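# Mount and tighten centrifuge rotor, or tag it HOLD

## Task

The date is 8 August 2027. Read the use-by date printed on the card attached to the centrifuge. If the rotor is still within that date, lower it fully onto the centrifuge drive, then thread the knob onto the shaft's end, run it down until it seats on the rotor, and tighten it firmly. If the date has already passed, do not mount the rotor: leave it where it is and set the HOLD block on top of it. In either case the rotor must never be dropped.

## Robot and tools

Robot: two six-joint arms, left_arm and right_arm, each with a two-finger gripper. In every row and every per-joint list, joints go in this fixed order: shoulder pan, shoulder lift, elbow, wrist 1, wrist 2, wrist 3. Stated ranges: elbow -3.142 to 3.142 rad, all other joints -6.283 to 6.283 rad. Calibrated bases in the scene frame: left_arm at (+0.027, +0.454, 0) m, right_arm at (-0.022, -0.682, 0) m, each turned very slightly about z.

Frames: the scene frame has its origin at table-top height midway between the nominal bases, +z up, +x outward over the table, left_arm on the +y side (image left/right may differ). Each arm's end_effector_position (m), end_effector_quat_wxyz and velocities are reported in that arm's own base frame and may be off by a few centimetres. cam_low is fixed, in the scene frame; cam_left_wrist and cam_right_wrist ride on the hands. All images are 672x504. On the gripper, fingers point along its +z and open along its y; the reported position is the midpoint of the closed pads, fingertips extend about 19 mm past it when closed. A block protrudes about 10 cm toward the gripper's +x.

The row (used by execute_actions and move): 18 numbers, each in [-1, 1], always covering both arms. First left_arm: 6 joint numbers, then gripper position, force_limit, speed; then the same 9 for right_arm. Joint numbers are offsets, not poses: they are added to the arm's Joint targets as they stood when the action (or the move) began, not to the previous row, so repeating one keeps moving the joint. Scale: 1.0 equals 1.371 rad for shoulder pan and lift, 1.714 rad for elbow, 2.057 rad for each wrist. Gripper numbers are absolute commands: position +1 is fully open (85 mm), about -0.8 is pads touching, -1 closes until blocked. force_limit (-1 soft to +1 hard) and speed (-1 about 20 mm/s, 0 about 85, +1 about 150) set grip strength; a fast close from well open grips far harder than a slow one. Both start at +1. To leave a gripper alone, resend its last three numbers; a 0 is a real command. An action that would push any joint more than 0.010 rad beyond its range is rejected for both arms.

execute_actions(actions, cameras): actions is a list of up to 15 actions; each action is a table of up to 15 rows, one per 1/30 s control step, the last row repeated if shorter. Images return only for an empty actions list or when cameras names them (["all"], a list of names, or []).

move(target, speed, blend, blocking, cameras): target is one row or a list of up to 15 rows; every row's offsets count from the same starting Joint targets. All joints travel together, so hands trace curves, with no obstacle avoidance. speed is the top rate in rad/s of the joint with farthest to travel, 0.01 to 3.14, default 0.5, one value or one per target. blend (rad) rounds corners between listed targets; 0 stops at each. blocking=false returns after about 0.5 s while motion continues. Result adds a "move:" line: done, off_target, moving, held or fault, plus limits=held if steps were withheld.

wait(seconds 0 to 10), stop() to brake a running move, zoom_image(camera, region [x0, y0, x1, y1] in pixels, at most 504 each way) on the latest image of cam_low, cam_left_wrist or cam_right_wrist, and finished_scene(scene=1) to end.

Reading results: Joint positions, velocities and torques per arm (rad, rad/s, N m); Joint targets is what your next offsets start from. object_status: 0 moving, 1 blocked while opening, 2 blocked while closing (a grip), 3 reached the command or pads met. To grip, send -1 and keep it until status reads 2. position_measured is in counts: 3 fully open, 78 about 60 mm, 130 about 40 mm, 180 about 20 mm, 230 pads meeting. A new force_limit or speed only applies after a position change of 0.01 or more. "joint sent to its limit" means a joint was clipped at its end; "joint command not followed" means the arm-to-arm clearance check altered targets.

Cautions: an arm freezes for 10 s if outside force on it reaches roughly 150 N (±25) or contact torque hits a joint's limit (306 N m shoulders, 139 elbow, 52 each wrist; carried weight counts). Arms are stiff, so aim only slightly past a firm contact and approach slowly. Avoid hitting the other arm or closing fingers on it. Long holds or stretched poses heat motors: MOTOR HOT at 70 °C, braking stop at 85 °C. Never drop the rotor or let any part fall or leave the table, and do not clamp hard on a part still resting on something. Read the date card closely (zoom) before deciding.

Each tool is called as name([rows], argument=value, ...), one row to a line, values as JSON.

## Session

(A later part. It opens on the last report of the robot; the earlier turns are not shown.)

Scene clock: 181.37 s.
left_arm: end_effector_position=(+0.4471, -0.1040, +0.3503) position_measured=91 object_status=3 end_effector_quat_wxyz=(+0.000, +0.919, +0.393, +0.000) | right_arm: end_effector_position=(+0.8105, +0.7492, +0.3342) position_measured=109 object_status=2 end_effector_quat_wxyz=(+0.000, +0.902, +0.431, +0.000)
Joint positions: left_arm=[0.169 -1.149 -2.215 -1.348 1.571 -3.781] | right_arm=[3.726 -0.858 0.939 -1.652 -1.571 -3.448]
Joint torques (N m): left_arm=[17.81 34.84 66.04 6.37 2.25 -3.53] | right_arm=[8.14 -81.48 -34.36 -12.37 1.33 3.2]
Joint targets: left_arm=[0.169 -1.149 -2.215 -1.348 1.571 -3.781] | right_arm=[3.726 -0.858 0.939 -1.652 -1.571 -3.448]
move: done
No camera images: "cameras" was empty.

move(target=[0,0,0,0,0,0,0.3,0.3,-0.3,0,0.00007,0.000928,-0.000819,0,0,-1,-0.4,-1], speed=0.02, cameras=[])

move(target=[0,0,0,0,0,0,0.3,0.3,-0.3,0,0.00007,0.000928,-0.000819,0,0,-1,-0.4,-1], speed=0.02, cameras=[])

move(target=[0,0,0,0,0,0,0.3,0.3,-0.3,0,0.00007,0.000928,-0.000819,0,0,-1,-0.4,-1], speed=0.02, cameras=["cam_low","cam_right_wrist"])

zoom_image(camera="cam_right_wrist", region=[250, 150, 480, 400])

zoom_image(camera="cam_low", region=[337, 180, 382, 225])

Scene clock: 182.83 s.
left_arm: end_effector_position=(+0.4471, -0.1040, +0.3503) position_measured=91 object_status=3 end_effector_quat_wxyz=(+0.000, +0.919, +0.393, +0.000) | right_arm: end_effector_position=(+0.8105, +0.7492, +0.3332) position_measured=109 object_status=2 end_effector_quat_wxyz=(+0.000, +0.902, +0.431, +0.000)
Joint positions: left_arm=[0.169 -1.149 -2.215 -1.348 1.571 -3.781] | right_arm=[3.726 -0.858 0.941 -1.654 -1.571 -3.448]
Joint torques (N m): left_arm=[16.3 30.93 65.42 5.93 1.86 -4.06] | right_arm=[8.84 -81.61 -34.85 -12.25 1.16 3.27]
Joint targets: left_arm=[0.169 -1.149 -2.215 -1.348 1.571 -3.781] | right_arm=[3.726 -0.858 0.941 -1.654 -1.571 -3.448]
move: done
No camera images: "cameras" was empty.

Scene clock: 183.53 s.
left_arm: end_effector_position=(+0.4471, -0.1040, +0.3503) position_measured=91 object_status=3 end_effector_quat_wxyz=(+0.000, +0.919, +0.393, +0.000) | right_arm: end_effector_position=(+0.8105, +0.7492, +0.3322) position_measured=109 object_status=2 end_effector_quat_wxyz=(+0.000, +0.902, +0.431, +0.000)
Joint positions: left_arm=[0.169 -1.149 -2.215 -1.348 1.571 -3.781] | right_arm=[3.726 -0.858 0.942 -1.656 -1.571 -3.448]
Joint torques (N m): left_arm=[17.08 31.48 66.06 6.12 2.52 -3.14] | right_arm=[7.79 -78.77 -29.27 -9.41 1.04 3.26]
Joint targets: left_arm=[0.169 -1.149 -2.215 -1.348 1.571 -3.781] | right_arm=[3.726 -0.858 0.943 -1.656 -1.571 -3.448]
move: done
No camera images: "cameras" was empty.

Scene clock: 184.23 s.
left_arm: end_effector_position=(+0.4471, -0.1040, +0.3503) position_measured=91 object_status=3 end_effector_quat_wxyz=(+0.000, +0.919, +0.393, +0.000) | right_arm: end_effector_position=(+0.8103, +0.7491, +0.3307) position_measured=109 object_status=2 end_effector_quat_wxyz=(+0.000, +0.902, +0.431, +0.000)
Joint positions: left_arm=[0.169 -1.149 -2.215 -1.348 1.571 -3.781] | right_arm=[3.726 -0.857 0.944 -1.657 -1.571 -3.448]
Joint torques (N m): left_arm=[13.43 31.64 66.2 5.86 2.65 -3.39] | right_arm=[7.33 -88.37 -37.83 -6.34 1.15 3.14]
Joint targets: left_arm=[0.169 -1.149 -2.215 -1.348 1.571 -3.781] | right_arm=[3.726 -0.858 0.944 -1.657 -1.571 -3.448]
move: done
camera_calibration:
cam_right_wrist: T_world_to_cam=[[0.785392, -0.618924, -0.00958636, -0.163267], [-0.578209, -0.73908, 0.345593, 0.930476], [-0.220981, -0.265883, -0.938335, 0.818618], [0, 0, 0, 1]] pos_world=[0.847138, 0.804303, 0.445007]
Images, in order (width x height): cam_low 672x504, cam_right_wrist 672x504.

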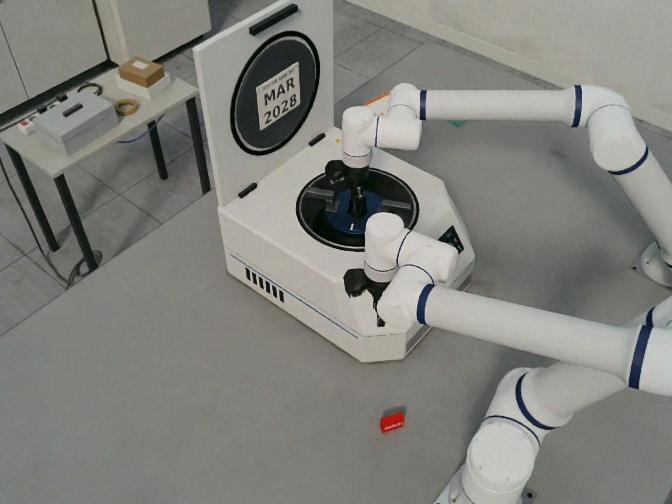

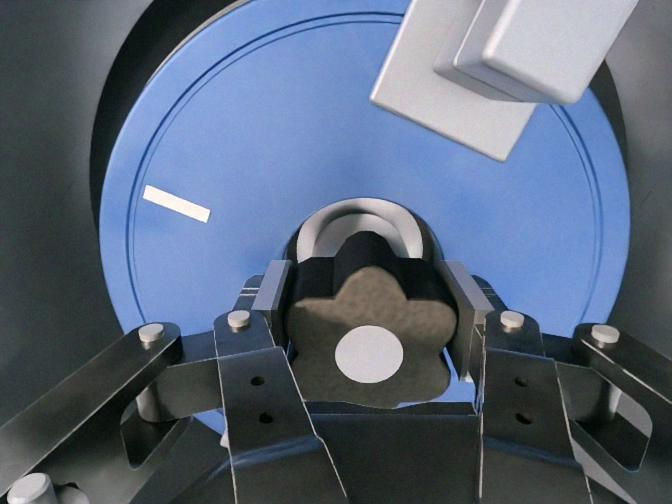

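Scaled by 2.016.

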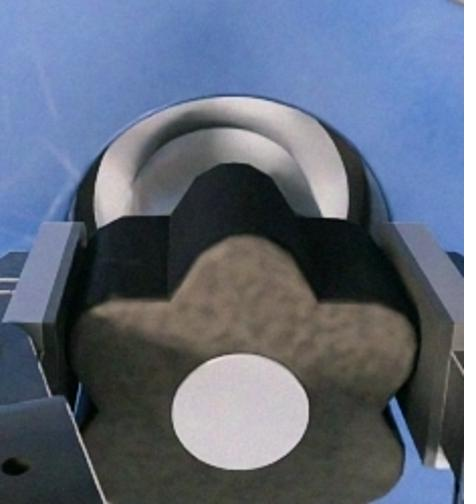

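Scaled by 11.200.

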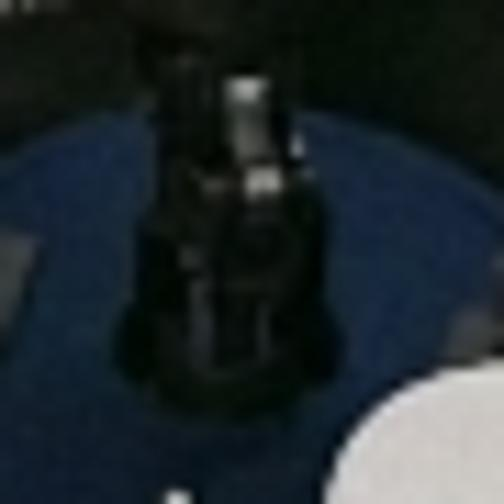

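move(target=[0,0,0,0,0,0,0.3,0.3,-0.3,0,0,0,0,0,0.486145,-1,-0.4,-1], speed=1.0, cameras=["cam_low","cam_right_wrist"])

zoom_image(camera="cam_low", region=[290, 130, 430, 250])

Scene clock: 190.20 s.
left_arm: end_effector_position=(+0.4471, -0.1040, +0.3503) position_measured=91 object_status=3 end_effector_quat_wxyz=(+0.000, +0.919, +0.393, +0.000) | right_arm: end_effector_position=(+0.8105, +0.7491, +0.3312) position_measured=109 object_status=2 end_effector_quat_wxyz=(+0.000, +0.999, -0.054, +0.000)
Joint positions: left_arm=[0.169 -1.149 -2.215 -1.348 1.571 -3.781] | right_arm=[3.726 -0.858 0.944 -1.657 -1.571 -2.448]
Joint torques (N m): left_arm=[18.03 29.46 65.67 6.37 1.76 -3.82] | right_arm=[64.02 -61.45 -31.88 -27.61 18.2 4.84]
Joint targets: left_arm=[0.169 -1.149 -2.215 -1.348 1.571 -3.781] | right_arm=[3.726 -0.858 0.944 -1.657 -1.571 -2.448]
move: done
camera_calibration:
cam_right_wrist: T_world_to_cam=[[-0.0964213, -0.995294, -0.00965419, 0.833234], [-0.934459, 0.0871791, 0.345233, 0.600186], [-0.342766, 0.0423092, -0.938468, 0.687044], [0, 0, 0, 1]] pos_world=[0.876687, 0.747921, 0.445608]
Images, in order (width x height): cam_low 672x504, cam_right_wrist 672x504.

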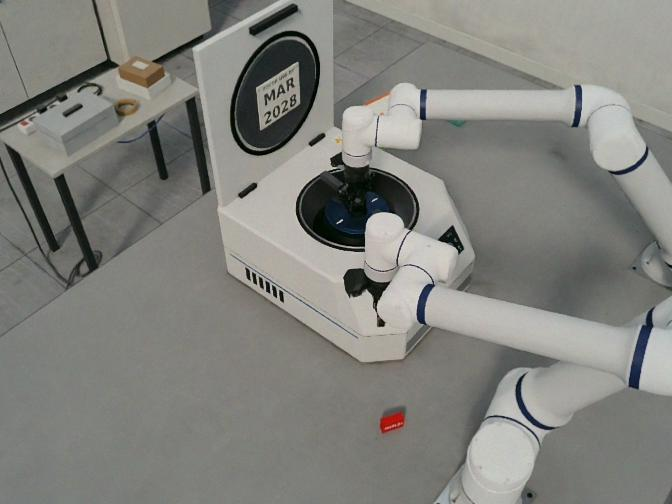

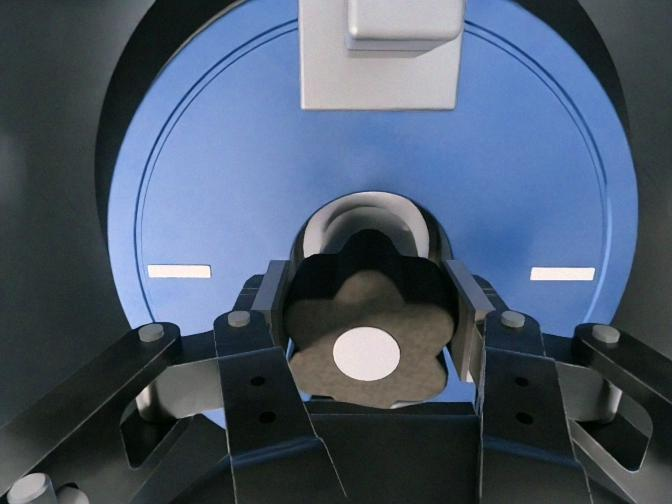

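Scaled by 3.600.

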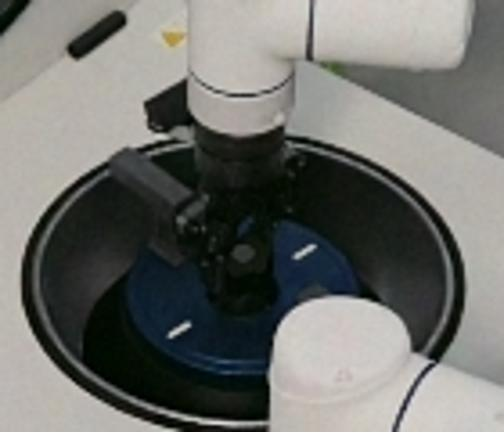

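move(target=[0,0,0,0,0,0,0.3,0.3,-0.3,-0.003697,-0.001912,0.002606,-0.000913,0,-0.002464,-1,-0.4,-1], speed=0.02, cameras=["cam_low","cam_right_wrist"])

zoom_image(camera="cam_right_wrist", region=[200, 120, 540, 420])

Scene clock: 192.47 s.
left_arm: end_effector_position=(+0.4471, -0.1040, +0.3503) position_measured=91 object_status=3 end_effector_quat_wxyz=(+0.000, +0.919, +0.393, +0.000) | right_arm: end_effector_position=(+0.8128, +0.7448, +0.3309) position_measured=109 object_status=2 end_effector_quat_wxyz=(+0.000, +0.999, -0.054, +0.000)
Joint positions: left_arm=[0.169 -1.149 -2.215 -1.348 1.571 -3.781] | right_arm=[3.721 -0.86 0.949 -1.659 -1.57 -2.453]
Joint torques (N m): left_arm=[18.64 32.7 65.36 6.16 1.84 -3.53] | right_arm=[-26.54 -112.14 -36 -9.29 -6.73 -4.85]
Joint targets: left_arm=[0.169 -1.149 -2.215 -1.348 1.571 -3.781] | right_arm=[3.721 -0.860 0.949 -1.659 -1.571 -2.453]
move: done
camera_calibration:
cam_right_wrist: T_world_to_cam=[[-0.0963168, -0.995302, -0.00986818, 0.829192], [-0.934318, 0.0869881, 0.345663, 0.602769], [-0.34318, 0.0425131, -0.938307, 0.687811], [0, 0, 0, 1]] pos_world=[0.879086, 0.743621, 0.445206]
Images, in order (width x height): cam_low 672x504, cam_right_wrist 672x504.

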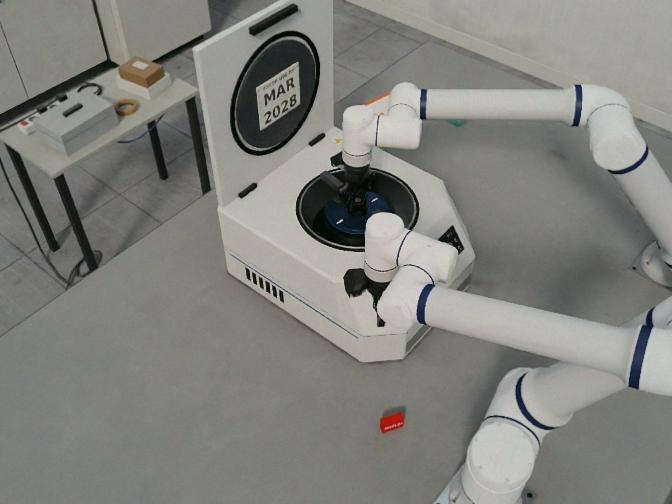

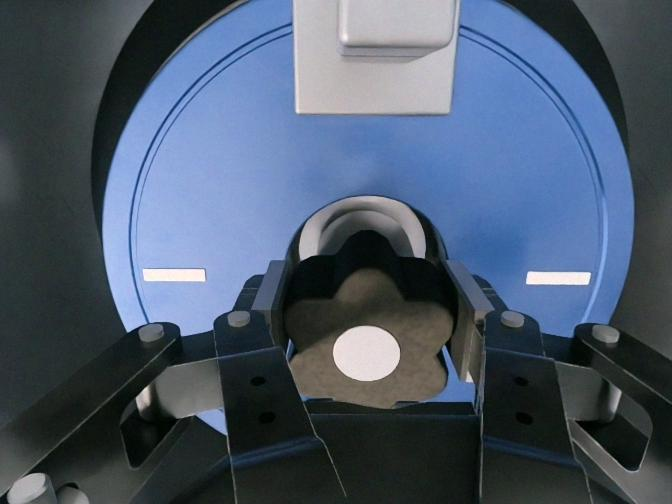

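Scaled by 1.482.

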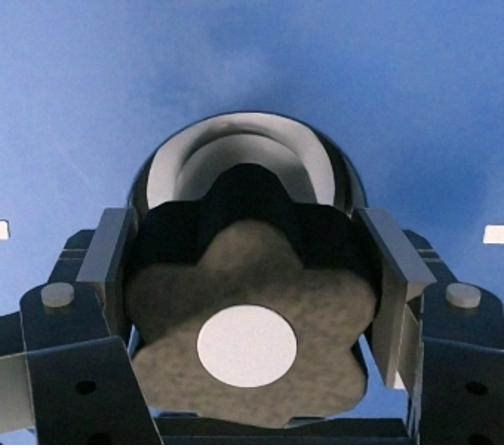

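zoom_image(camera="cam_low", region=[320, 160, 400, 240])

Scaled by 6.300.

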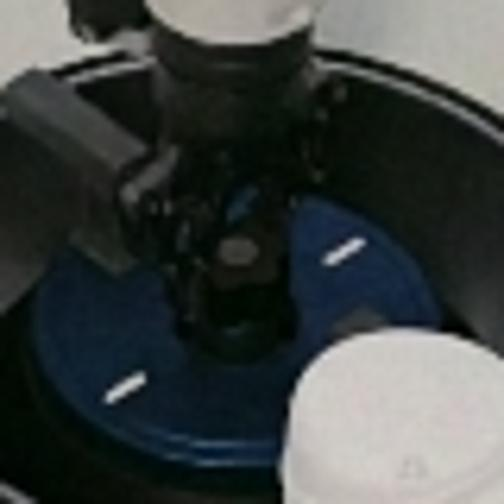

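execute_actions([
  [[0,0,0,0,0,0,0.3,0.3,-0.3,0,0,0,0,0,0,0.5,-0.4,-0.6]],
], cameras=["cam_low","cam_right_wrist"])

zoom_image(camera="cam_right_wrist", region=[200, 120, 540, 440])

zoom_image(camera="cam_low", region=[320, 160, 400, 240])

Scene clock: 195.53 s.
left_arm: end_effector_position=(+0.4471, -0.1040, +0.3503) position_measured=91 object_status=3 end_effector_quat_wxyz=(+0.000, +0.919, +0.393, +0.000) | right_arm: end_effector_position=(+0.8131, +0.7443, +0.3312) position_measured=66 object_status=0 end_effector_quat_wxyz=(+0.000, +0.999, -0.055, +0.000)
Joint positions: left_arm=[0.169 -1.149 -2.215 -1.348 1.571 -3.781] | right_arm=[3.721 -0.86 0.949 -1.659 -1.571 -2.453]
Joint torques (N m): left_arm=[16.66 32.65 66.7 5.93 2.21 -3.16] | right_arm=[7.56 -78.14 -39.32 -11.02 1.54 -4.28]
Joint targets: left_arm=[0.169 -1.149 -2.215 -1.348 1.571 -3.781] | right_arm=[3.721 -0.860 0.949 -1.659 -1.571 -2.453]
Step readings (joint positions of left_arm | right_arm):
0: [0.169 -1.149 -2.215 -1.348 1.571 -3.781] | [3.721 -0.860 0.949 -1.659 -1.571 -2.453]
1: [0.169 -1.149 -2.215 -1.348 1.571 -3.781] | [3.721 -0.860 0.949 -1.659 -1.571 -2.453]
2: [0.169 -1.149 -2.215 -1.348 1.571 -3.781] | [3.721 -0.860 0.949 -1.659 -1.571 -2.453]
4: [0.169 -1.149 -2.215 -1.348 1.571 -3.781] | [3.721 -0.860 0.949 -1.659 -1.571 -2.453]
8: [0.169 -1.149 -2.215 -1.348 1.571 -3.781] | [3.721 -0.860 0.949 -1.659 -1.571 -2.453]
15: [0.169 -1.149 -2.215 -1.348 1.571 -3.781] | [3.721 -0.860 0.949 -1.659 -1.571 -2.453]
camera_calibration:
cam_right_wrist: T_world_to_cam=[[-0.0965249, -0.995284, -0.00961455, 0.828782], [-0.934448, 0.0872899, 0.345234, 0.60307], [-0.342767, 0.042308, -0.938467, 0.68808], [0, 0, 0, 1]] pos_world=[0.879386, 0.74312, 0.445508]
Images, in order (width x height): cam_low 672x504, cam_right_wrist 672x504.

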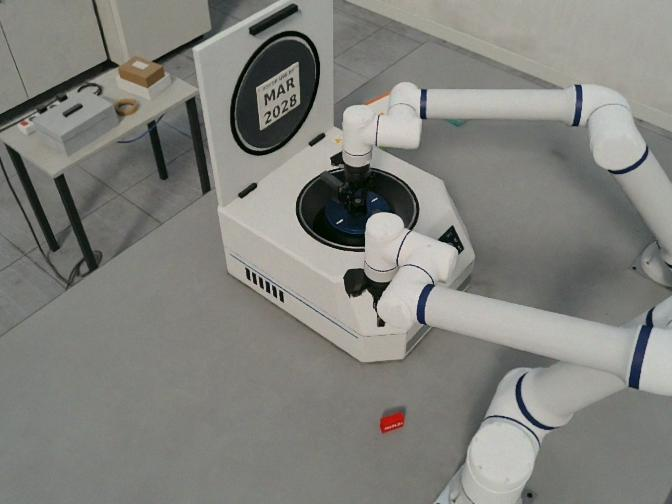

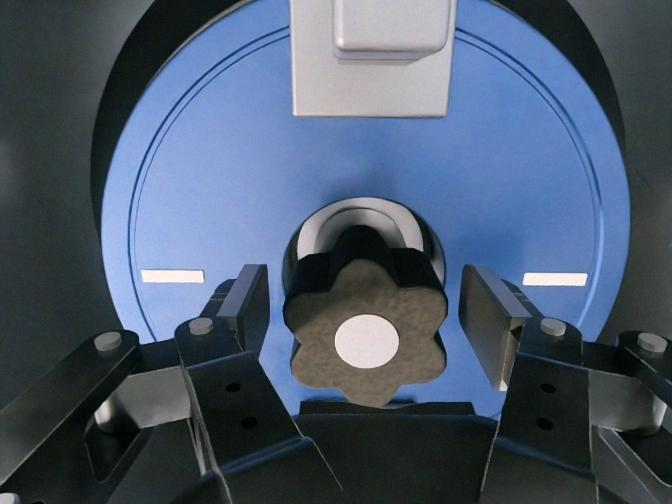

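Scaled by 1.482.

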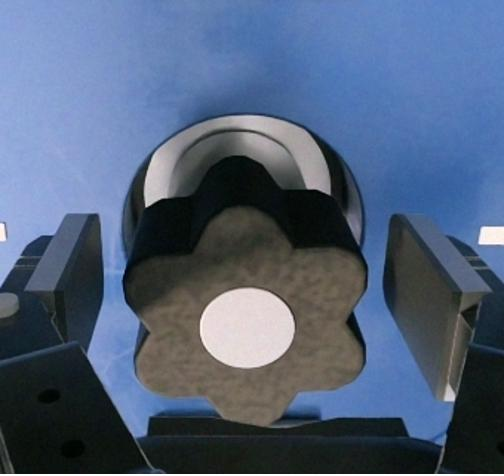

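Scaled by 6.300.

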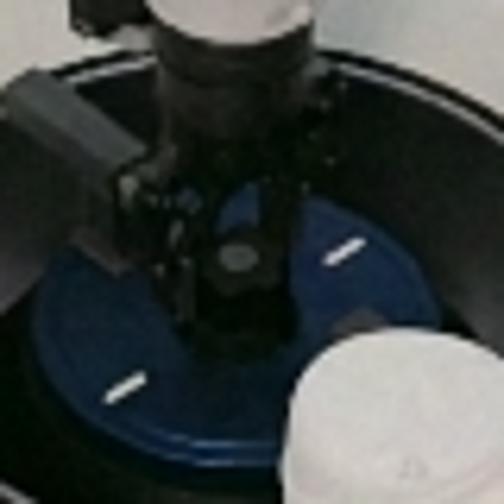

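move([
  [0,0,0,0,0,0,0.3,0.3,-0.3,0,-0.003309,-0.037224,0.033222,0,0,0.5,-0.4,-0.6],
  [0,0,0,0,0,0,0.3,0.3,-0.3,0.001806,-0.007267,-0.031861,0.031392,0,-0.875061,0.5,-0.4,-0.6],
], speed=[0.1,2.0], blend=0.01, cameras=[])

move(target=[0,0,0,0,0,0,0.3,0.3,-0.3,0,0,0,0,0,-0.693445,0.5,-0.4,-0.6], speed=2.0, cameras=["cam_low","cam_right_wrist"])

zoom_image(camera="cam_right_wrist", region=[200, 120, 540, 440])

zoom_image(camera="cam_low", region=[320, 160, 400, 240])

Scene clock: 200.20 s.
left_arm: end_effector_position=(+0.4471, -0.1040, +0.3503) position_measured=91 object_status=3 end_effector_quat_wxyz=(+0.000, +0.919, +0.393, +0.000) | right_arm: end_effector_position=(+0.8091, +0.7449, +0.3719) position_measured=66 object_status=3 end_effector_quat_wxyz=(+0.000, +0.662, +0.749, +0.000)
Joint positions: left_arm=[0.169 -1.149 -2.215 -1.348 1.571 -3.781] | right_arm=[3.724 -0.87 0.894 -1.595 -1.571 -4.253]
Joint torques (N m): left_arm=[18.46 32.19 65.5 6.43 1.96 -3.51] | right_arm=[8.62 -99.49 -32.57 -11.57 0.9 -5.17]
Joint targets: left_arm=[0.169 -1.149 -2.215 -1.348 1.571 -3.781] | right_arm=[3.724 -0.870 0.894 -1.595 -1.571 -4.253]
move: done
No camera images: "cameras" was empty.

Scene clock: 201.83 s.
left_arm: end_effector_position=(+0.4471, -0.1040, +0.3503) position_measured=91 object_status=3 end_effector_quat_wxyz=(+0.000, +0.919, +0.393, +0.000) | right_arm: end_effector_position=(+0.8091, +0.7449, +0.3719) position_measured=66 object_status=3 end_effector_quat_wxyz=(+0.000, +0.011, +1.000, +0.000)
Joint positions: left_arm=[0.169 -1.149 -2.215 -1.348 1.571 -3.781] | right_arm=[3.724 -0.87 0.894 -1.595 -1.571 -5.68]
Joint torques (N m): left_arm=[16.8 30.45 65.69 6.05 2.17 -3.25] | right_arm=[7.48 -99.9 -32.55 -10.76 0.01 -4.74]
Joint targets: left_arm=[0.169 -1.149 -2.215 -1.348 1.571 -3.781] | right_arm=[3.724 -0.870 0.894 -1.595 -1.571 -5.680]
move: done
camera_calibration:
cam_right_wrist: T_world_to_cam=[[0.00925874, 0.999916, -0.00909139, -0.742598], [0.938458, -0.0055497, 0.345349, -0.861079], [0.345269, -0.0117294, -0.93843, 0.208421], [0, 0, 0, 1]] pos_world=[0.743, 0.740201, 0.486209]
Images, in order (width x height): cam_low 672x504, cam_right_wrist 672x504.

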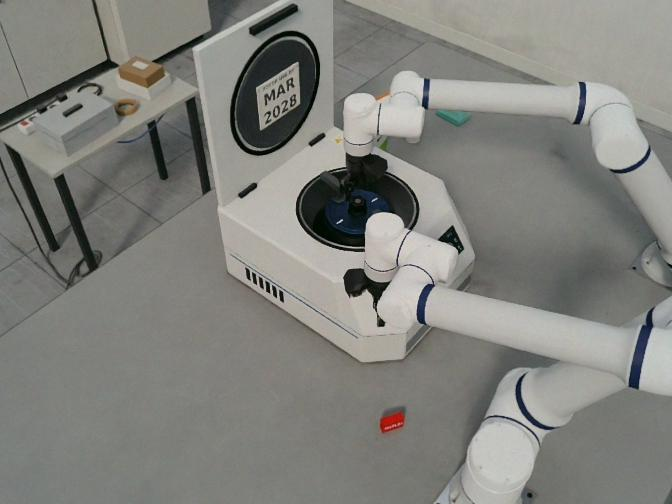

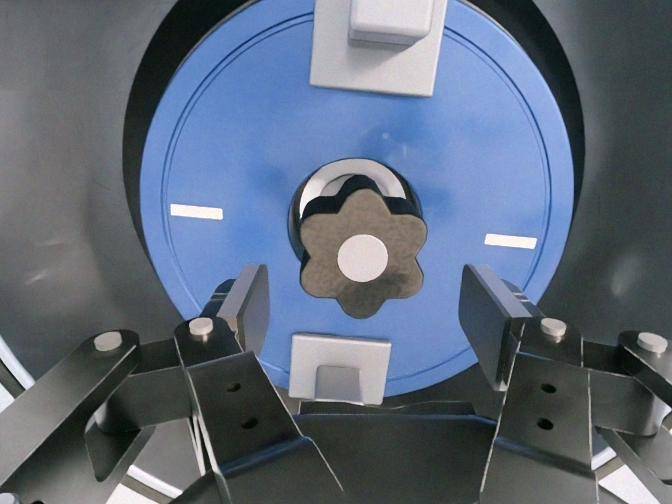

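Scaled by 1.482.

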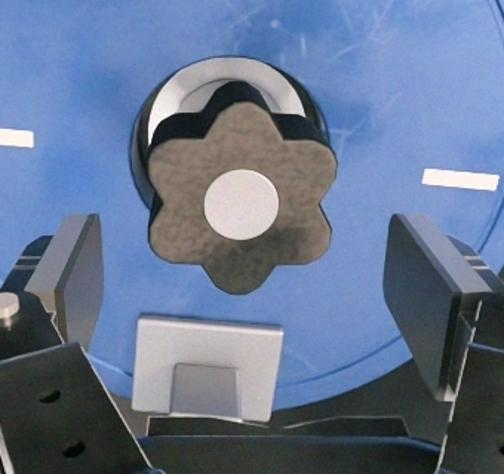

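Scaled by 6.300.

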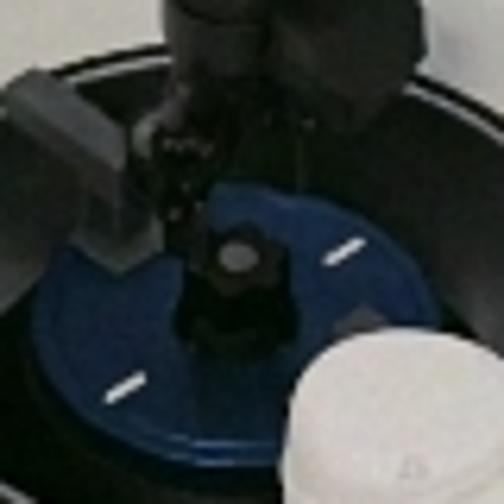

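zoom_image(camera="cam_right_wrist", region=[280, 140, 440, 260])

Scaled by 3.150.

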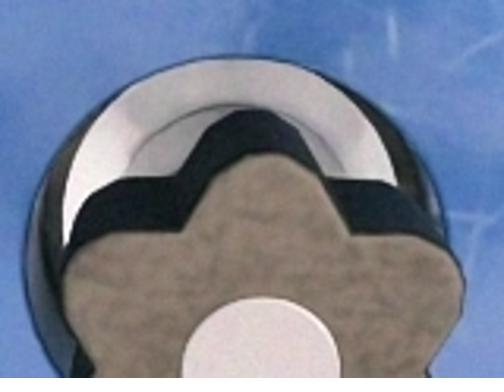

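move([
  [0,0,0,0,0,0,0.3,0.3,-0.3,0.001353,-0.002793,0.013986,-0.009792,0,0.000902,0.5,-0.4,-0.6],
  [0,0,0,0,0,0,0.3,0.3,-0.3,0.001353,0.002023,0.050481,-0.043412,0,0.000902,0.5,-0.4,-0.6],
], speed=[0.1,0.06], blend=0.003, cameras=["cam_low","cam_right_wrist"])

zoom_image(camera="cam_right_wrist", region=[200, 120, 540, 440])

Scene clock: 205.97 s.
left_arm: end_effector_position=(+0.4471, -0.1040, +0.3503) position_measured=91 object_status=3 end_effector_quat_wxyz=(+0.000, +0.919, +0.393, +0.000) | right_arm: end_effector_position=(+0.8059, +0.7452, +0.3201) position_measured=66 object_status=3 end_effector_quat_wxyz=(+0.000, +0.011, +1.000, +0.000)
Joint positions: left_arm=[0.169 -1.149 -2.215 -1.348 1.571 -3.781] | right_arm=[3.725 -0.867 0.98 -1.684 -1.571 -5.678]
Joint torques (N m): left_arm=[16.3 31.36 66.36 5.86 1.96 -3.1] | right_arm=[8.79 -77.55 -31.69 -11.39 -2.07 4.6]
Joint targets: left_arm=[0.169 -1.149 -2.215 -1.348 1.571 -3.781] | right_arm=[3.725 -0.867 0.981 -1.684 -1.571 -5.678]
move: done
camera_calibration:
cam_right_wrist: T_world_to_cam=[[0.00903632, 0.999918, -0.00906916, -0.743185], [0.93846, -0.00534867, 0.345345, -0.840333], [0.345269, -0.0116317, -0.938432, 0.160847], [0, 0, 0, 1]] pos_world=[0.7398, 0.740501, 0.434409]
Images, in order (width x height): cam_low 672x504, cam_right_wrist 672x504.

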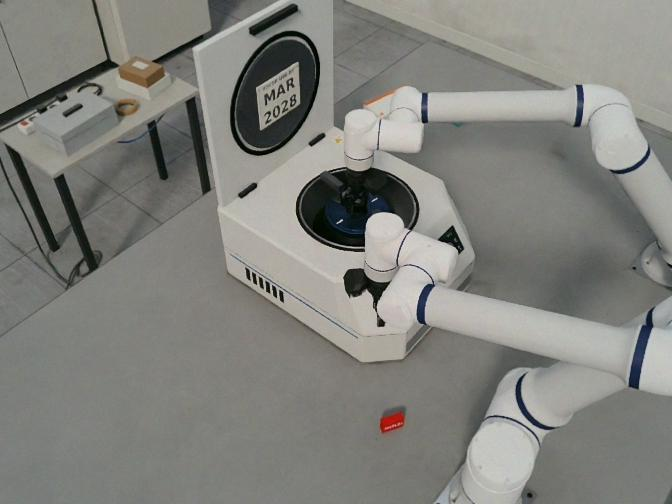

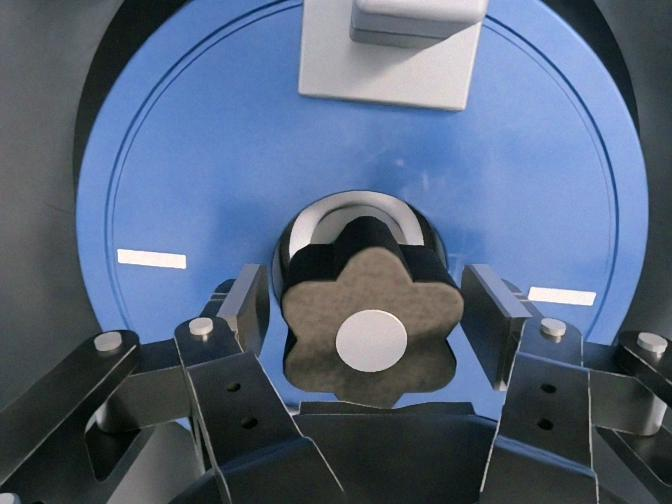

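Scaled by 1.482.

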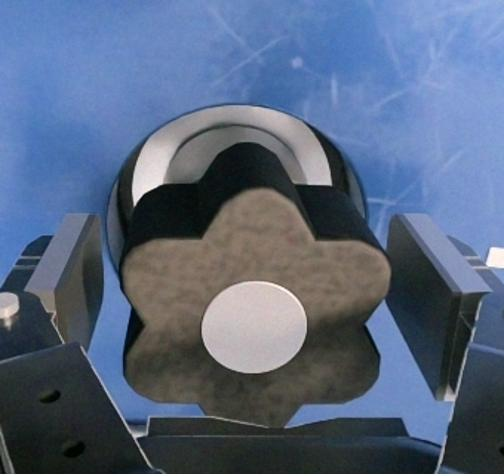

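execute_actions([
  [[0,0,0,0,0,0,0.3,0.3,-0.3,0,0,0,0,0,0,-1,-1,-1]],
  [[0,0,0,0,0,0,0.3,0.3,-0.3,0,0,0,0,0,0,-1,-1,-1]],
], cameras=["cam_right_wrist"])

zoom_image(camera="cam_right_wrist", region=[200, 120, 540, 440])

Scene clock: 207.77 s.
left_arm: end_effector_position=(+0.4471, -0.1040, +0.3503) position_measured=91 object_status=3 end_effector_quat_wxyz=(+0.000, +0.919, +0.393, +0.000) | right_arm: end_effector_position=(+0.8059, +0.7452, +0.3200) position_measured=108 object_status=2 end_effector_quat_wxyz=(+0.000, +0.011, +1.000, +0.000)
Joint positions: left_arm=[0.169 -1.149 -2.215 -1.348 1.571 -3.781] | right_arm=[3.725 -0.867 0.981 -1.684 -1.571 -5.678]
Joint torques (N m): left_arm=[16.21 31.1 66.92 6.57 2.29 -3.27] | right_arm=[8.1 -77.49 -32.28 -8.16 -0.15 4.02]
Joint targets: left_arm=[0.169 -1.149 -2.215 -1.348 1.571 -3.781] | right_arm=[3.725 -0.867 0.981 -1.684 -1.571 -5.678]
Step readings (joint positions of left_arm | right_arm):
0: [0.169 -1.149 -2.215 -1.348 1.571 -3.781] | [3.725 -0.867 0.981 -1.684 -1.571 -5.678]
1: [0.169 -1.149 -2.215 -1.348 1.571 -3.781] | [3.725 -0.867 0.981 -1.684 -1.571 -5.678]
2: [0.169 -1.149 -2.215 -1.348 1.571 -3.781] | [3.725 -0.867 0.981 -1.684 -1.571 -5.678]
4: [0.169 -1.149 -2.215 -1.348 1.571 -3.781] | [3.725 -0.867 0.981 -1.684 -1.571 -5.678]
8: [0.169 -1.149 -2.215 -1.348 1.571 -3.781] | [3.725 -0.867 0.981 -1.684 -1.571 -5.678]
15: [0.169 -1.149 -2.215 -1.348 1.571 -3.781] | [3.725 -0.867 0.981 -1.684 -1.571 -5.678]
16: [0.169 -1.149 -2.215 -1.348 1.571 -3.781] | [3.725 -0.867 0.981 -1.684 -1.571 -5.678]
17: [0.169 -1.149 -2.215 -1.348 1.571 -3.781] | [3.725 -0.867 0.981 -1.684 -1.571 -5.678]
19: [0.169 -1.149 -2.215 -1.348 1.571 -3.781] | [3.725 -0.867 0.981 -1.684 -1.571 -5.678]
23: [0.169 -1.149 -2.215 -1.348 1.571 -3.781] | [3.725 -0.867 0.981 -1.684 -1.571 -5.678]
30: [0.169 -1.149 -2.215 -1.348 1.571 -3.781] | [3.725 -0.867 0.981 -1.684 -1.571 -5.678]
camera_calibration:
cam_right_wrist: T_world_to_cam=[[0.00907117, 0.999917, -0.00916174, -0.743071], [0.938428, -0.00534831, 0.345434, -0.840314], [0.345356, -0.0117311, -0.938398, 0.160746], [0, 0, 0, 1]] pos_world=[0.7398, 0.740401, 0.434309]
Images, in order (width x height): cam_right_wrist 672x504.

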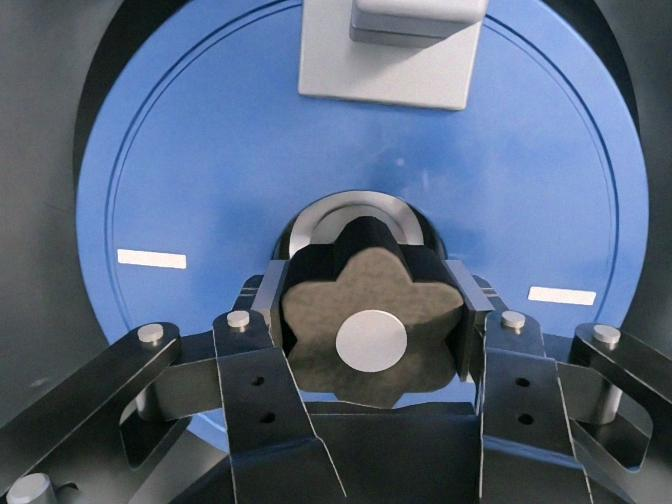

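Scaled by 1.482.

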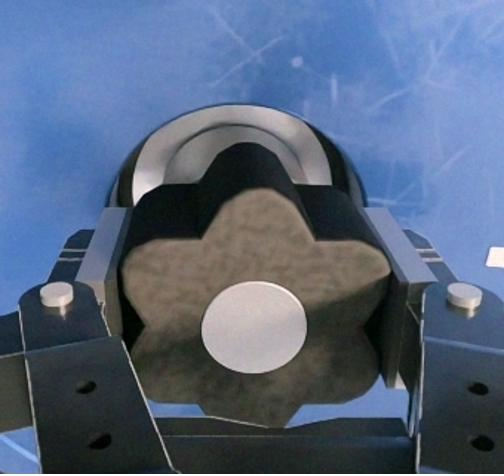

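move(target=[0,0,0,0,0,0,0.3,0.3,-0.3,0,0,0,0,0,0.486145,-1,-1,-1], speed=1.0, cameras=["cam_right_wrist"])

zoom_image(camera="cam_right_wrist", region=[200, 120, 540, 440])

Scene clock: 210.67 s.
left_arm: end_effector_position=(+0.4471, -0.1040, +0.3503) position_measured=91 object_status=3 end_effector_quat_wxyz=(+0.000, +0.919, +0.393, +0.000) | right_arm: end_effector_position=(+0.8059, +0.7452, +0.3200) position_measured=108 object_status=2 end_effector_quat_wxyz=(+0.000, +0.489, +0.872, +0.000)
Joint positions: left_arm=[0.169 -1.149 -2.215 -1.348 1.571 -3.781] | right_arm=[3.725 -0.867 0.981 -1.684 -1.571 -4.678]
Joint torques (N m): left_arm=[13.35 30.48 65.05 5.99 1.84 -3.09] | right_arm=[-0.49 -77.67 -31.99 7.59 -3.49 4.72]
Joint targets: left_arm=[0.169 -1.149 -2.215 -1.348 1.571 -3.781] | right_arm=[3.725 -0.867 0.981 -1.684 -1.571 -4.678]
move: done
camera_calibration:
cam_right_wrist: T_world_to_cam=[[0.846231, 0.532736, -0.00921, -1.06964], [0.502708, -0.792566, 0.345143, 0.0976717], [0.176571, -0.296701, -0.938505, 0.509184], [0, 0, 0, 1]] pos_world=[0.766152, 0.79832, 0.43431]
Images, in order (width x height): cam_right_wrist 672x504.

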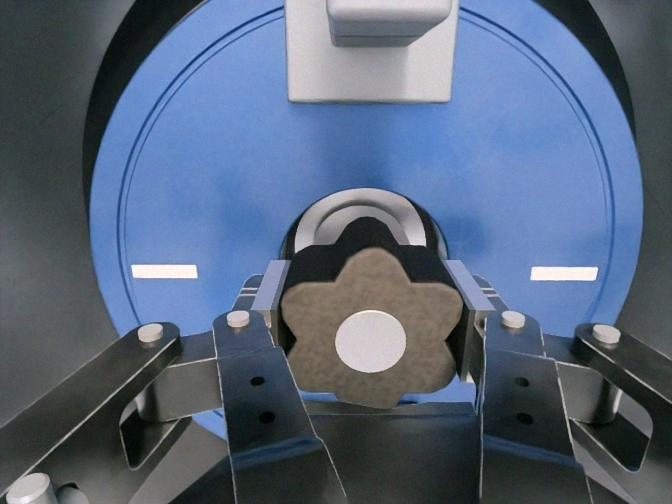

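Scaled by 1.482.

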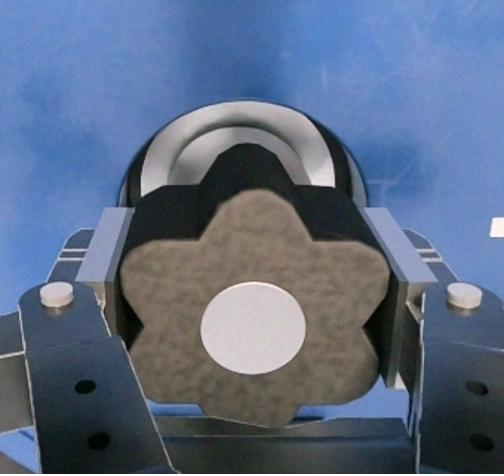

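execute_actions([
  [[0,0,0,0,0,0,0.3,0.3,-0.3,0,0,0,0,0,0,0.6,-1,-0.6]],
], cameras=["cam_right_wrist"])

zoom_image(camera="cam_right_wrist", region=[200, 120, 540, 440])

Scene clock: 214.73 s.
left_arm: end_effector_position=(+0.4471, -0.1040, +0.3503) position_measured=91 object_status=3 end_effector_quat_wxyz=(+0.000, +0.919, +0.393, +0.000) | right_arm: end_effector_position=(+0.8059, +0.7452, +0.3199) position_measured=53 object_status=0 end_effector_quat_wxyz=(+0.000, +0.489, +0.872, +0.000)
Joint positions: left_arm=[0.169 -1.149 -2.215 -1.348 1.571 -3.781] | right_arm=[3.725 -0.867 0.981 -1.684 -1.571 -4.678]
Joint torques (N m): left_arm=[14.6 29.58 66.53 5.87 2.08 -2.76] | right_arm=[-13.9 -93.6 -42.84 -11.42 0.19 4.26]
Joint targets: left_arm=[0.169 -1.149 -2.215 -1.348 1.571 -3.781] | right_arm=[3.725 -0.867 0.981 -1.684 -1.571 -4.678]
Step readings (joint positions of left_arm | right_arm):
0: [0.169 -1.149 -2.215 -1.348 1.571 -3.781] | [3.725 -0.867 0.981 -1.684 -1.571 -4.678]
1: [0.169 -1.149 -2.215 -1.348 1.571 -3.781] | [3.725 -0.867 0.981 -1.684 -1.571 -4.678]
2: [0.169 -1.149 -2.215 -1.348 1.571 -3.781] | [3.725 -0.867 0.981 -1.684 -1.571 -4.678]
4: [0.169 -1.149 -2.215 -1.348 1.571 -3.781] | [3.725 -0.867 0.981 -1.684 -1.571 -4.678]
8: [0.169 -1.149 -2.215 -1.348 1.571 -3.781] | [3.725 -0.867 0.981 -1.684 -1.571 -4.678]
15: [0.169 -1.149 -2.215 -1.348 1.571 -3.781] | [3.725 -0.867 0.981 -1.684 -1.571 -4.678]
camera_calibration:
cam_right_wrist: T_world_to_cam=[[0.846342, 0.532559, -0.00927805, -1.06958], [0.502557, -0.792649, 0.345173, 0.0977455], [0.176471, -0.296797, -0.938493, 0.509191], [0, 0, 0, 1]] pos_world=[0.766253, 0.79822, 0.434209]
Images, in order (width x height): cam_right_wrist 672x504.

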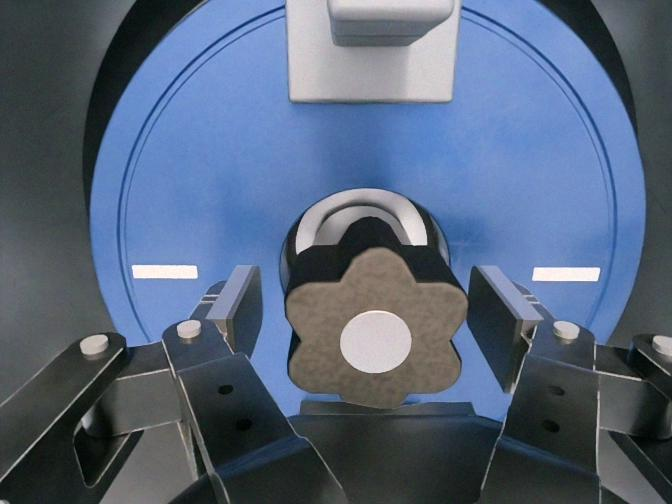

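Scaled by 1.482.

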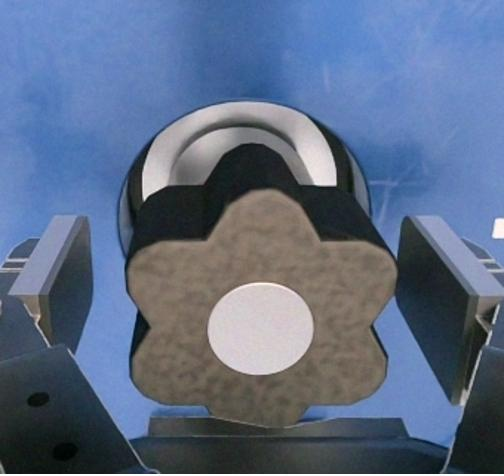

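move(target=[-0.248549,-0.367047,0.343929,-0.042131,0,-0.781332,0.3,0.3,-0.3,-0.000052,0.002476,-0.003366,0.001154,0,0.509055,0.6,-1,-0.6], speed=0.8, cameras=["all"])

zoom_image(camera="cam_right_wrist", region=[200, 120, 540, 440])

Scene clock: 219.00 s.
left_arm: end_effector_position=(+0.6925, -0.3006, +0.4505) position_measured=91 object_status=3 end_effector_quat_wxyz=(+0.000, +0.509, +0.861, +0.000) | right_arm: end_effector_position=(+0.8074, +0.7461, +0.3200) position_measured=53 object_status=3 end_effector_quat_wxyz=(+0.000, +0.860, +0.511, +0.000)
Joint positions: left_arm=[-0.172 -1.652 -1.626 -1.434 1.571 -5.388] | right_arm=[3.725 -0.864 0.975 -1.682 -1.571 -3.631]
Joint torques (N m): left_arm=[-6.71 60.78 92.21 1.19 2.21 -5.06] | right_arm=[-15.47 -78.14 -50.38 -1.55 1.29 4.44]
Joint targets: left_arm=[-0.172 -1.652 -1.626 -1.434 1.571 -5.388] | right_arm=[3.725 -0.864 0.975 -1.682 -1.571 -3.631]
move: done
camera_calibration:
cam_left_wrist: T_world_to_cam=[[0.878344, 0.477727, -0.0169869, -0.446146], [0.453016, -0.820514, 0.348616, -0.698572], [0.152605, -0.3139, -0.937112, 0.352475], [0, 0, 0, 1]] pos_world=[0.654544, -0.24941, 0.566263]
cam_right_wrist: T_world_to_cam=[[0.884372, -0.466688, -0.00944247, -0.356467], [-0.435163, -0.831612, 0.345042, 0.883971], [-0.168879, -0.301036, -0.93854, 0.791317], [0, 0, 0, 1]] pos_world=[0.833558, 0.806978, 0.43431]

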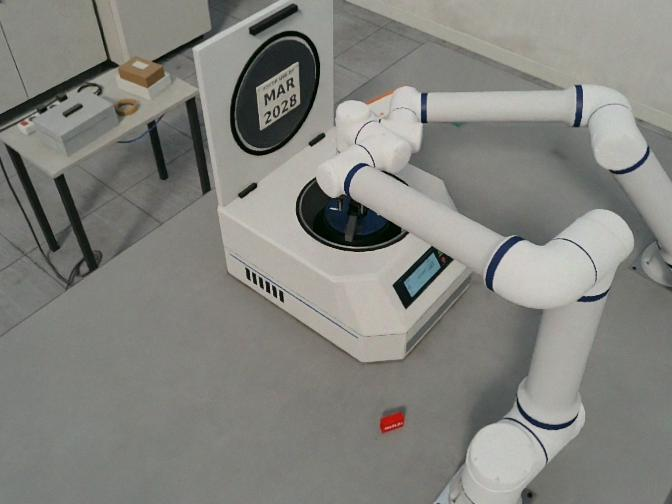

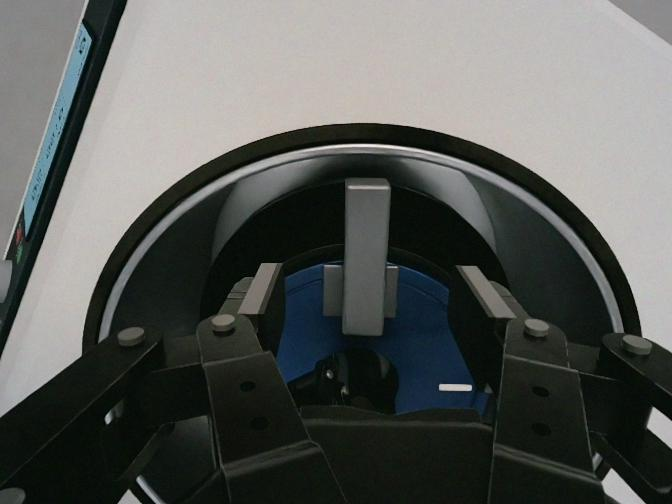

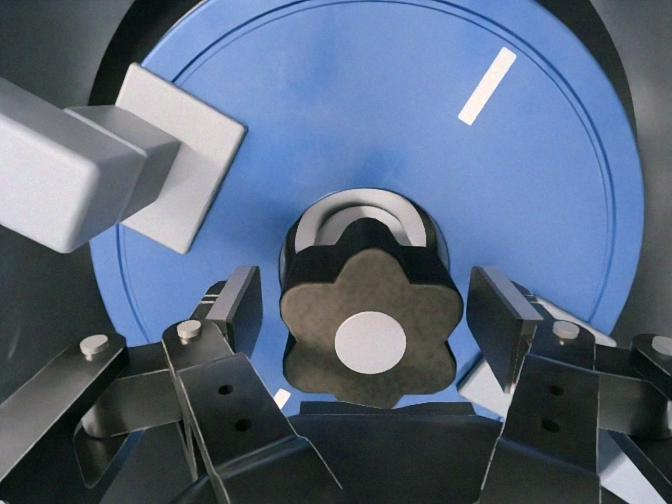

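Scaled by 1.482.

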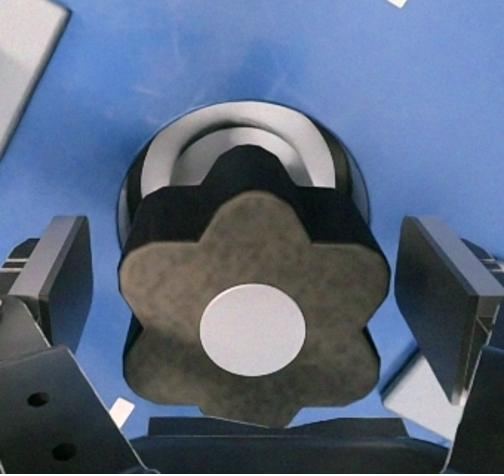

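move(target=[0.001539,-0.033697,-0.08929,0.09686,0,0.001026,0.3,0.3,-0.3,-0.000319,-0.001413,0.001922,-0.00066,0,-0.000213,0.6,-1,-0.6], speed=0.12, cameras=["cam_left_wrist","cam_right_wrist"])

Scene clock: 222.60 s.
left_arm: end_effector_position=(+0.6948, -0.2995, +0.3372) position_measured=91 object_status=3 end_effector_quat_wxyz=(+0.000, +0.509, +0.861, +0.000) | right_arm: end_effector_position=(+0.8069, +0.7452, +0.3200) position_measured=53 object_status=3 end_effector_quat_wxyz=(+0.000, +0.860, +0.511, +0.000)
Joint positions: left_arm=[-0.17 -1.699 -1.779 -1.235 1.571 -5.386] | right_arm=[3.725 -0.866 0.978 -1.683 -1.571 -3.631]
Joint torques (N m): left_arm=[20.71 58.72 62.85 6.34 2.08 4.68] | right_arm=[-15.43 -99.69 -32.27 -11.7 1.42 -4.66]
Joint targets: left_arm=[-0.170 -1.699 -1.779 -1.235 1.571 -5.386] | right_arm=[3.725 -0.866 0.978 -1.683 -1.571 -3.631]
move: done
camera_calibration:
cam_left_wrist: T_world_to_cam=[[0.878275, 0.477854, -0.0169896, -0.450624], [0.453148, -0.820474, 0.348538, -0.659334], [0.152611, -0.313811, -0.937141, 0.246405], [0, 0, 0, 1]] pos_world=[0.656944, -0.24831, 0.453063]
cam_right_wrist: T_world_to_cam=[[0.884313, -0.466801, -0.00939418, -0.356327], [-0.435283, -0.831549, 0.345044, 0.883053], [-0.168878, -0.301038, -0.93854, 0.790962], [0, 0, 0, 1]] pos_world=[0.833058, 0.806077, 0.43431]
Images, in order (width x height): cam_left_wrist 672x504, cam_right_wrist 672x504.

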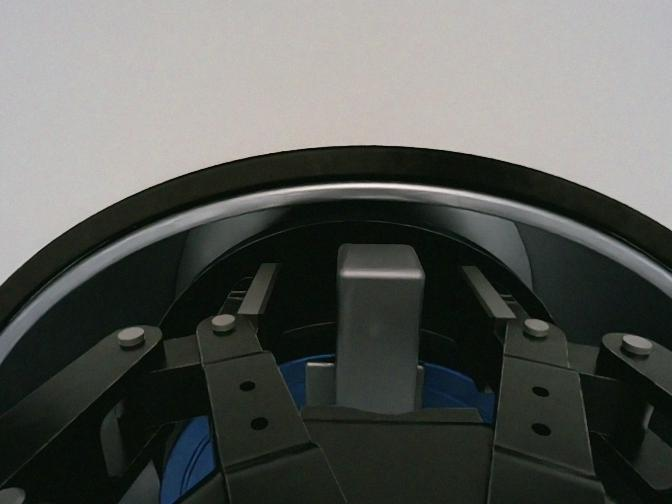

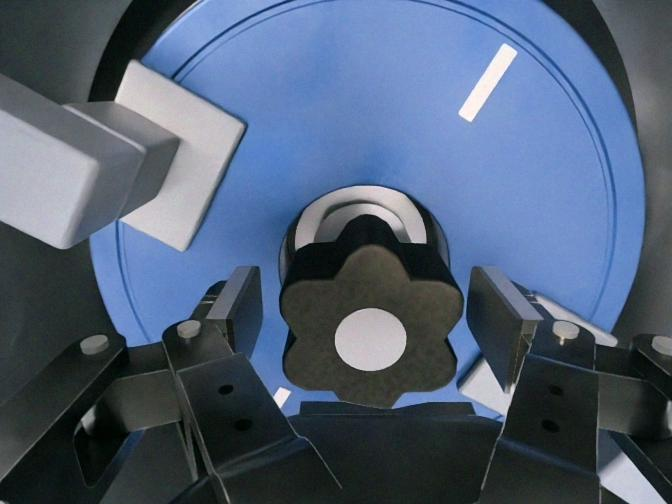

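execute_actions([
  [[0,0,0,0,0,0,-1,-0.4,-1,0,0,0,0,0,0,-1,-1,-1]],
  [[0,0,0,0,0,0,-1,-0.4,-1,0,0,0,0,0,0,-1,-1,-1]],
  [[0,0,0,0,0,0,-1,-0.4,-1,0,0,0,0,0,0,-1,-1,-1]],
], cameras=["cam_left_wrist","cam_right_wrist"])

Scene clock: 224.67 s.
left_arm: end_effector_position=(+0.6949, -0.2995, +0.3371) position_measured=171 object_status=0 end_effector_quat_wxyz=(+0.000, +0.509, +0.861, +0.000) | right_arm: end_effector_position=(+0.8069, +0.7452, +0.3200) position_measured=108 object_status=2 end_effector_quat_wxyz=(+0.000, +0.860, +0.511, +0.000)
Joint positions: left_arm=[-0.17 -1.699 -1.779 -1.235 1.571 -5.386] | right_arm=[3.725 -0.866 0.978 -1.683 -1.571 -3.631]
Joint torques (N m): left_arm=[9.34 64.59 63.67 4.1 1.74 4.38] | right_arm=[-1.31 -87.88 -32.05 -1.89 1.27 -4.1]
Joint targets: left_arm=[-0.170 -1.699 -1.779 -1.235 1.571 -5.386] | right_arm=[3.725 -0.866 0.978 -1.683 -1.571 -3.631]
Step readings (joint positions of left_arm | right_arm):
0: [-0.170 -1.699 -1.779 -1.235 1.571 -5.386] | [3.725 -0.866 0.978 -1.683 -1.571 -3.631]
1: [-0.170 -1.699 -1.779 -1.235 1.571 -5.386] | [3.725 -0.866 0.978 -1.683 -1.571 -3.631]
2: [-0.170 -1.699 -1.779 -1.235 1.571 -5.386] | [3.725 -0.866 0.978 -1.683 -1.571 -3.631]
4: [-0.170 -1.699 -1.779 -1.235 1.571 -5.386] | [3.725 -0.866 0.978 -1.683 -1.571 -3.631]
8: [-0.170 -1.699 -1.779 -1.235 1.571 -5.386] | [3.725 -0.866 0.978 -1.683 -1.571 -3.631]
15: [-0.170 -1.699 -1.779 -1.235 1.571 -5.386] | [3.725 -0.866 0.978 -1.683 -1.571 -3.631]
16: [-0.170 -1.699 -1.779 -1.235 1.571 -5.386] | [3.725 -0.866 0.978 -1.683 -1.571 -3.631]
17: [-0.170 -1.699 -1.779 -1.235 1.571 -5.386] | [3.725 -0.866 0.978 -1.683 -1.571 -3.631]
19: [-0.170 -1.699 -1.779 -1.235 1.571 -5.386] | [3.725 -0.866 0.978 -1.683 -1.571 -3.631]
23: [-0.170 -1.699 -1.779 -1.235 1.571 -5.386] | [3.725 -0.866 0.978 -1.683 -1.571 -3.631]
30: [-0.170 -1.699 -1.779 -1.235 1.571 -5.386] | [3.725 -0.866 0.978 -1.683 -1.571 -3.631]
31: [-0.170 -1.699 -1.779 -1.235 1.571 -5.386] | [3.725 -0.866 0.978 -1.683 -1.571 -3.631]
32: [-0.170 -1.699 -1.779 -1.235 1.571 -5.386] | [3.725 -0.866 0.978 -1.683 -1.571 -3.631]
34: [-0.170 -1.699 -1.779 -1.235 1.571 -5.386] | [3.725 -0.866 0.978 -1.683 -1.571 -3.631]
38: [-0.170 -1.699 -1.779 -1.235 1.571 -5.386] | [3.725 -0.866 0.978 -1.683 -1.571 -3.631]
45: [-0.170 -1.699 -1.779 -1.235 1.571 -5.386] | [3.725 -0.866 0.978 -1.683 -1.571 -3.631]
camera_calibration:
cam_left_wrist: T_world_to_cam=[[0.878275, 0.477854, -0.0169896, -0.450628], [0.453148, -0.820474, 0.348538, -0.659265], [0.152611, -0.313811, -0.937141, 0.246217], [0, 0, 0, 1]] pos_world=[0.656944, -0.24831, 0.452863]
cam_right_wrist: T_world_to_cam=[[0.88432, -0.466787, -0.00935546, -0.35636], [-0.435303, -0.831587, 0.344925, 0.883152], [-0.168787, -0.300952, -0.938583, 0.790836], [0, 0, 0, 1]] pos_world=[0.833058, 0.806078, 0.43431]
Images, in order (width x height): cam_left_wrist 672x504, cam_right_wrist 672x504.

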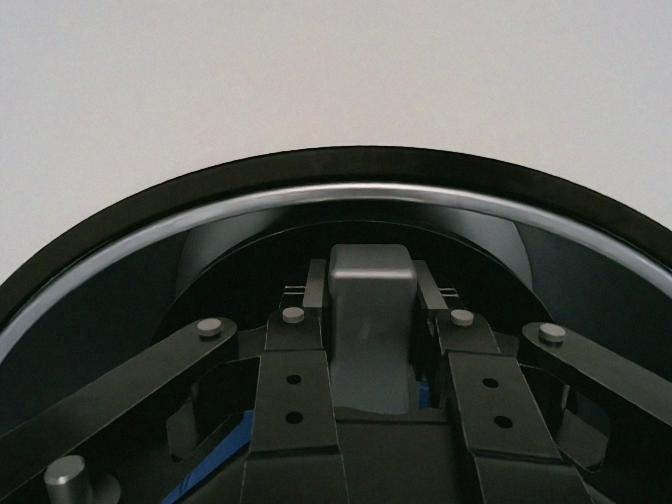

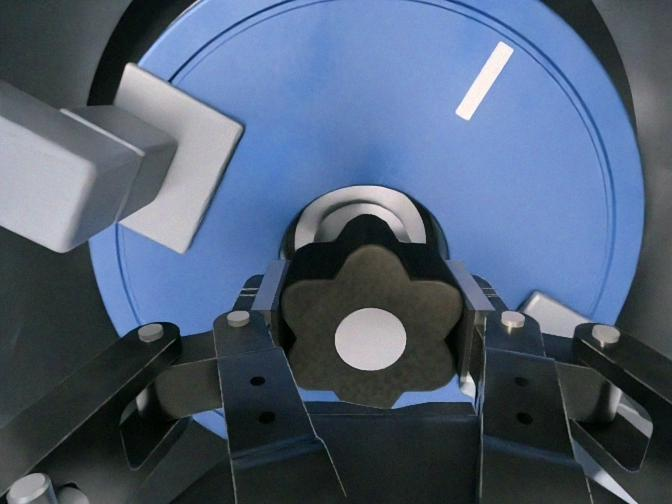

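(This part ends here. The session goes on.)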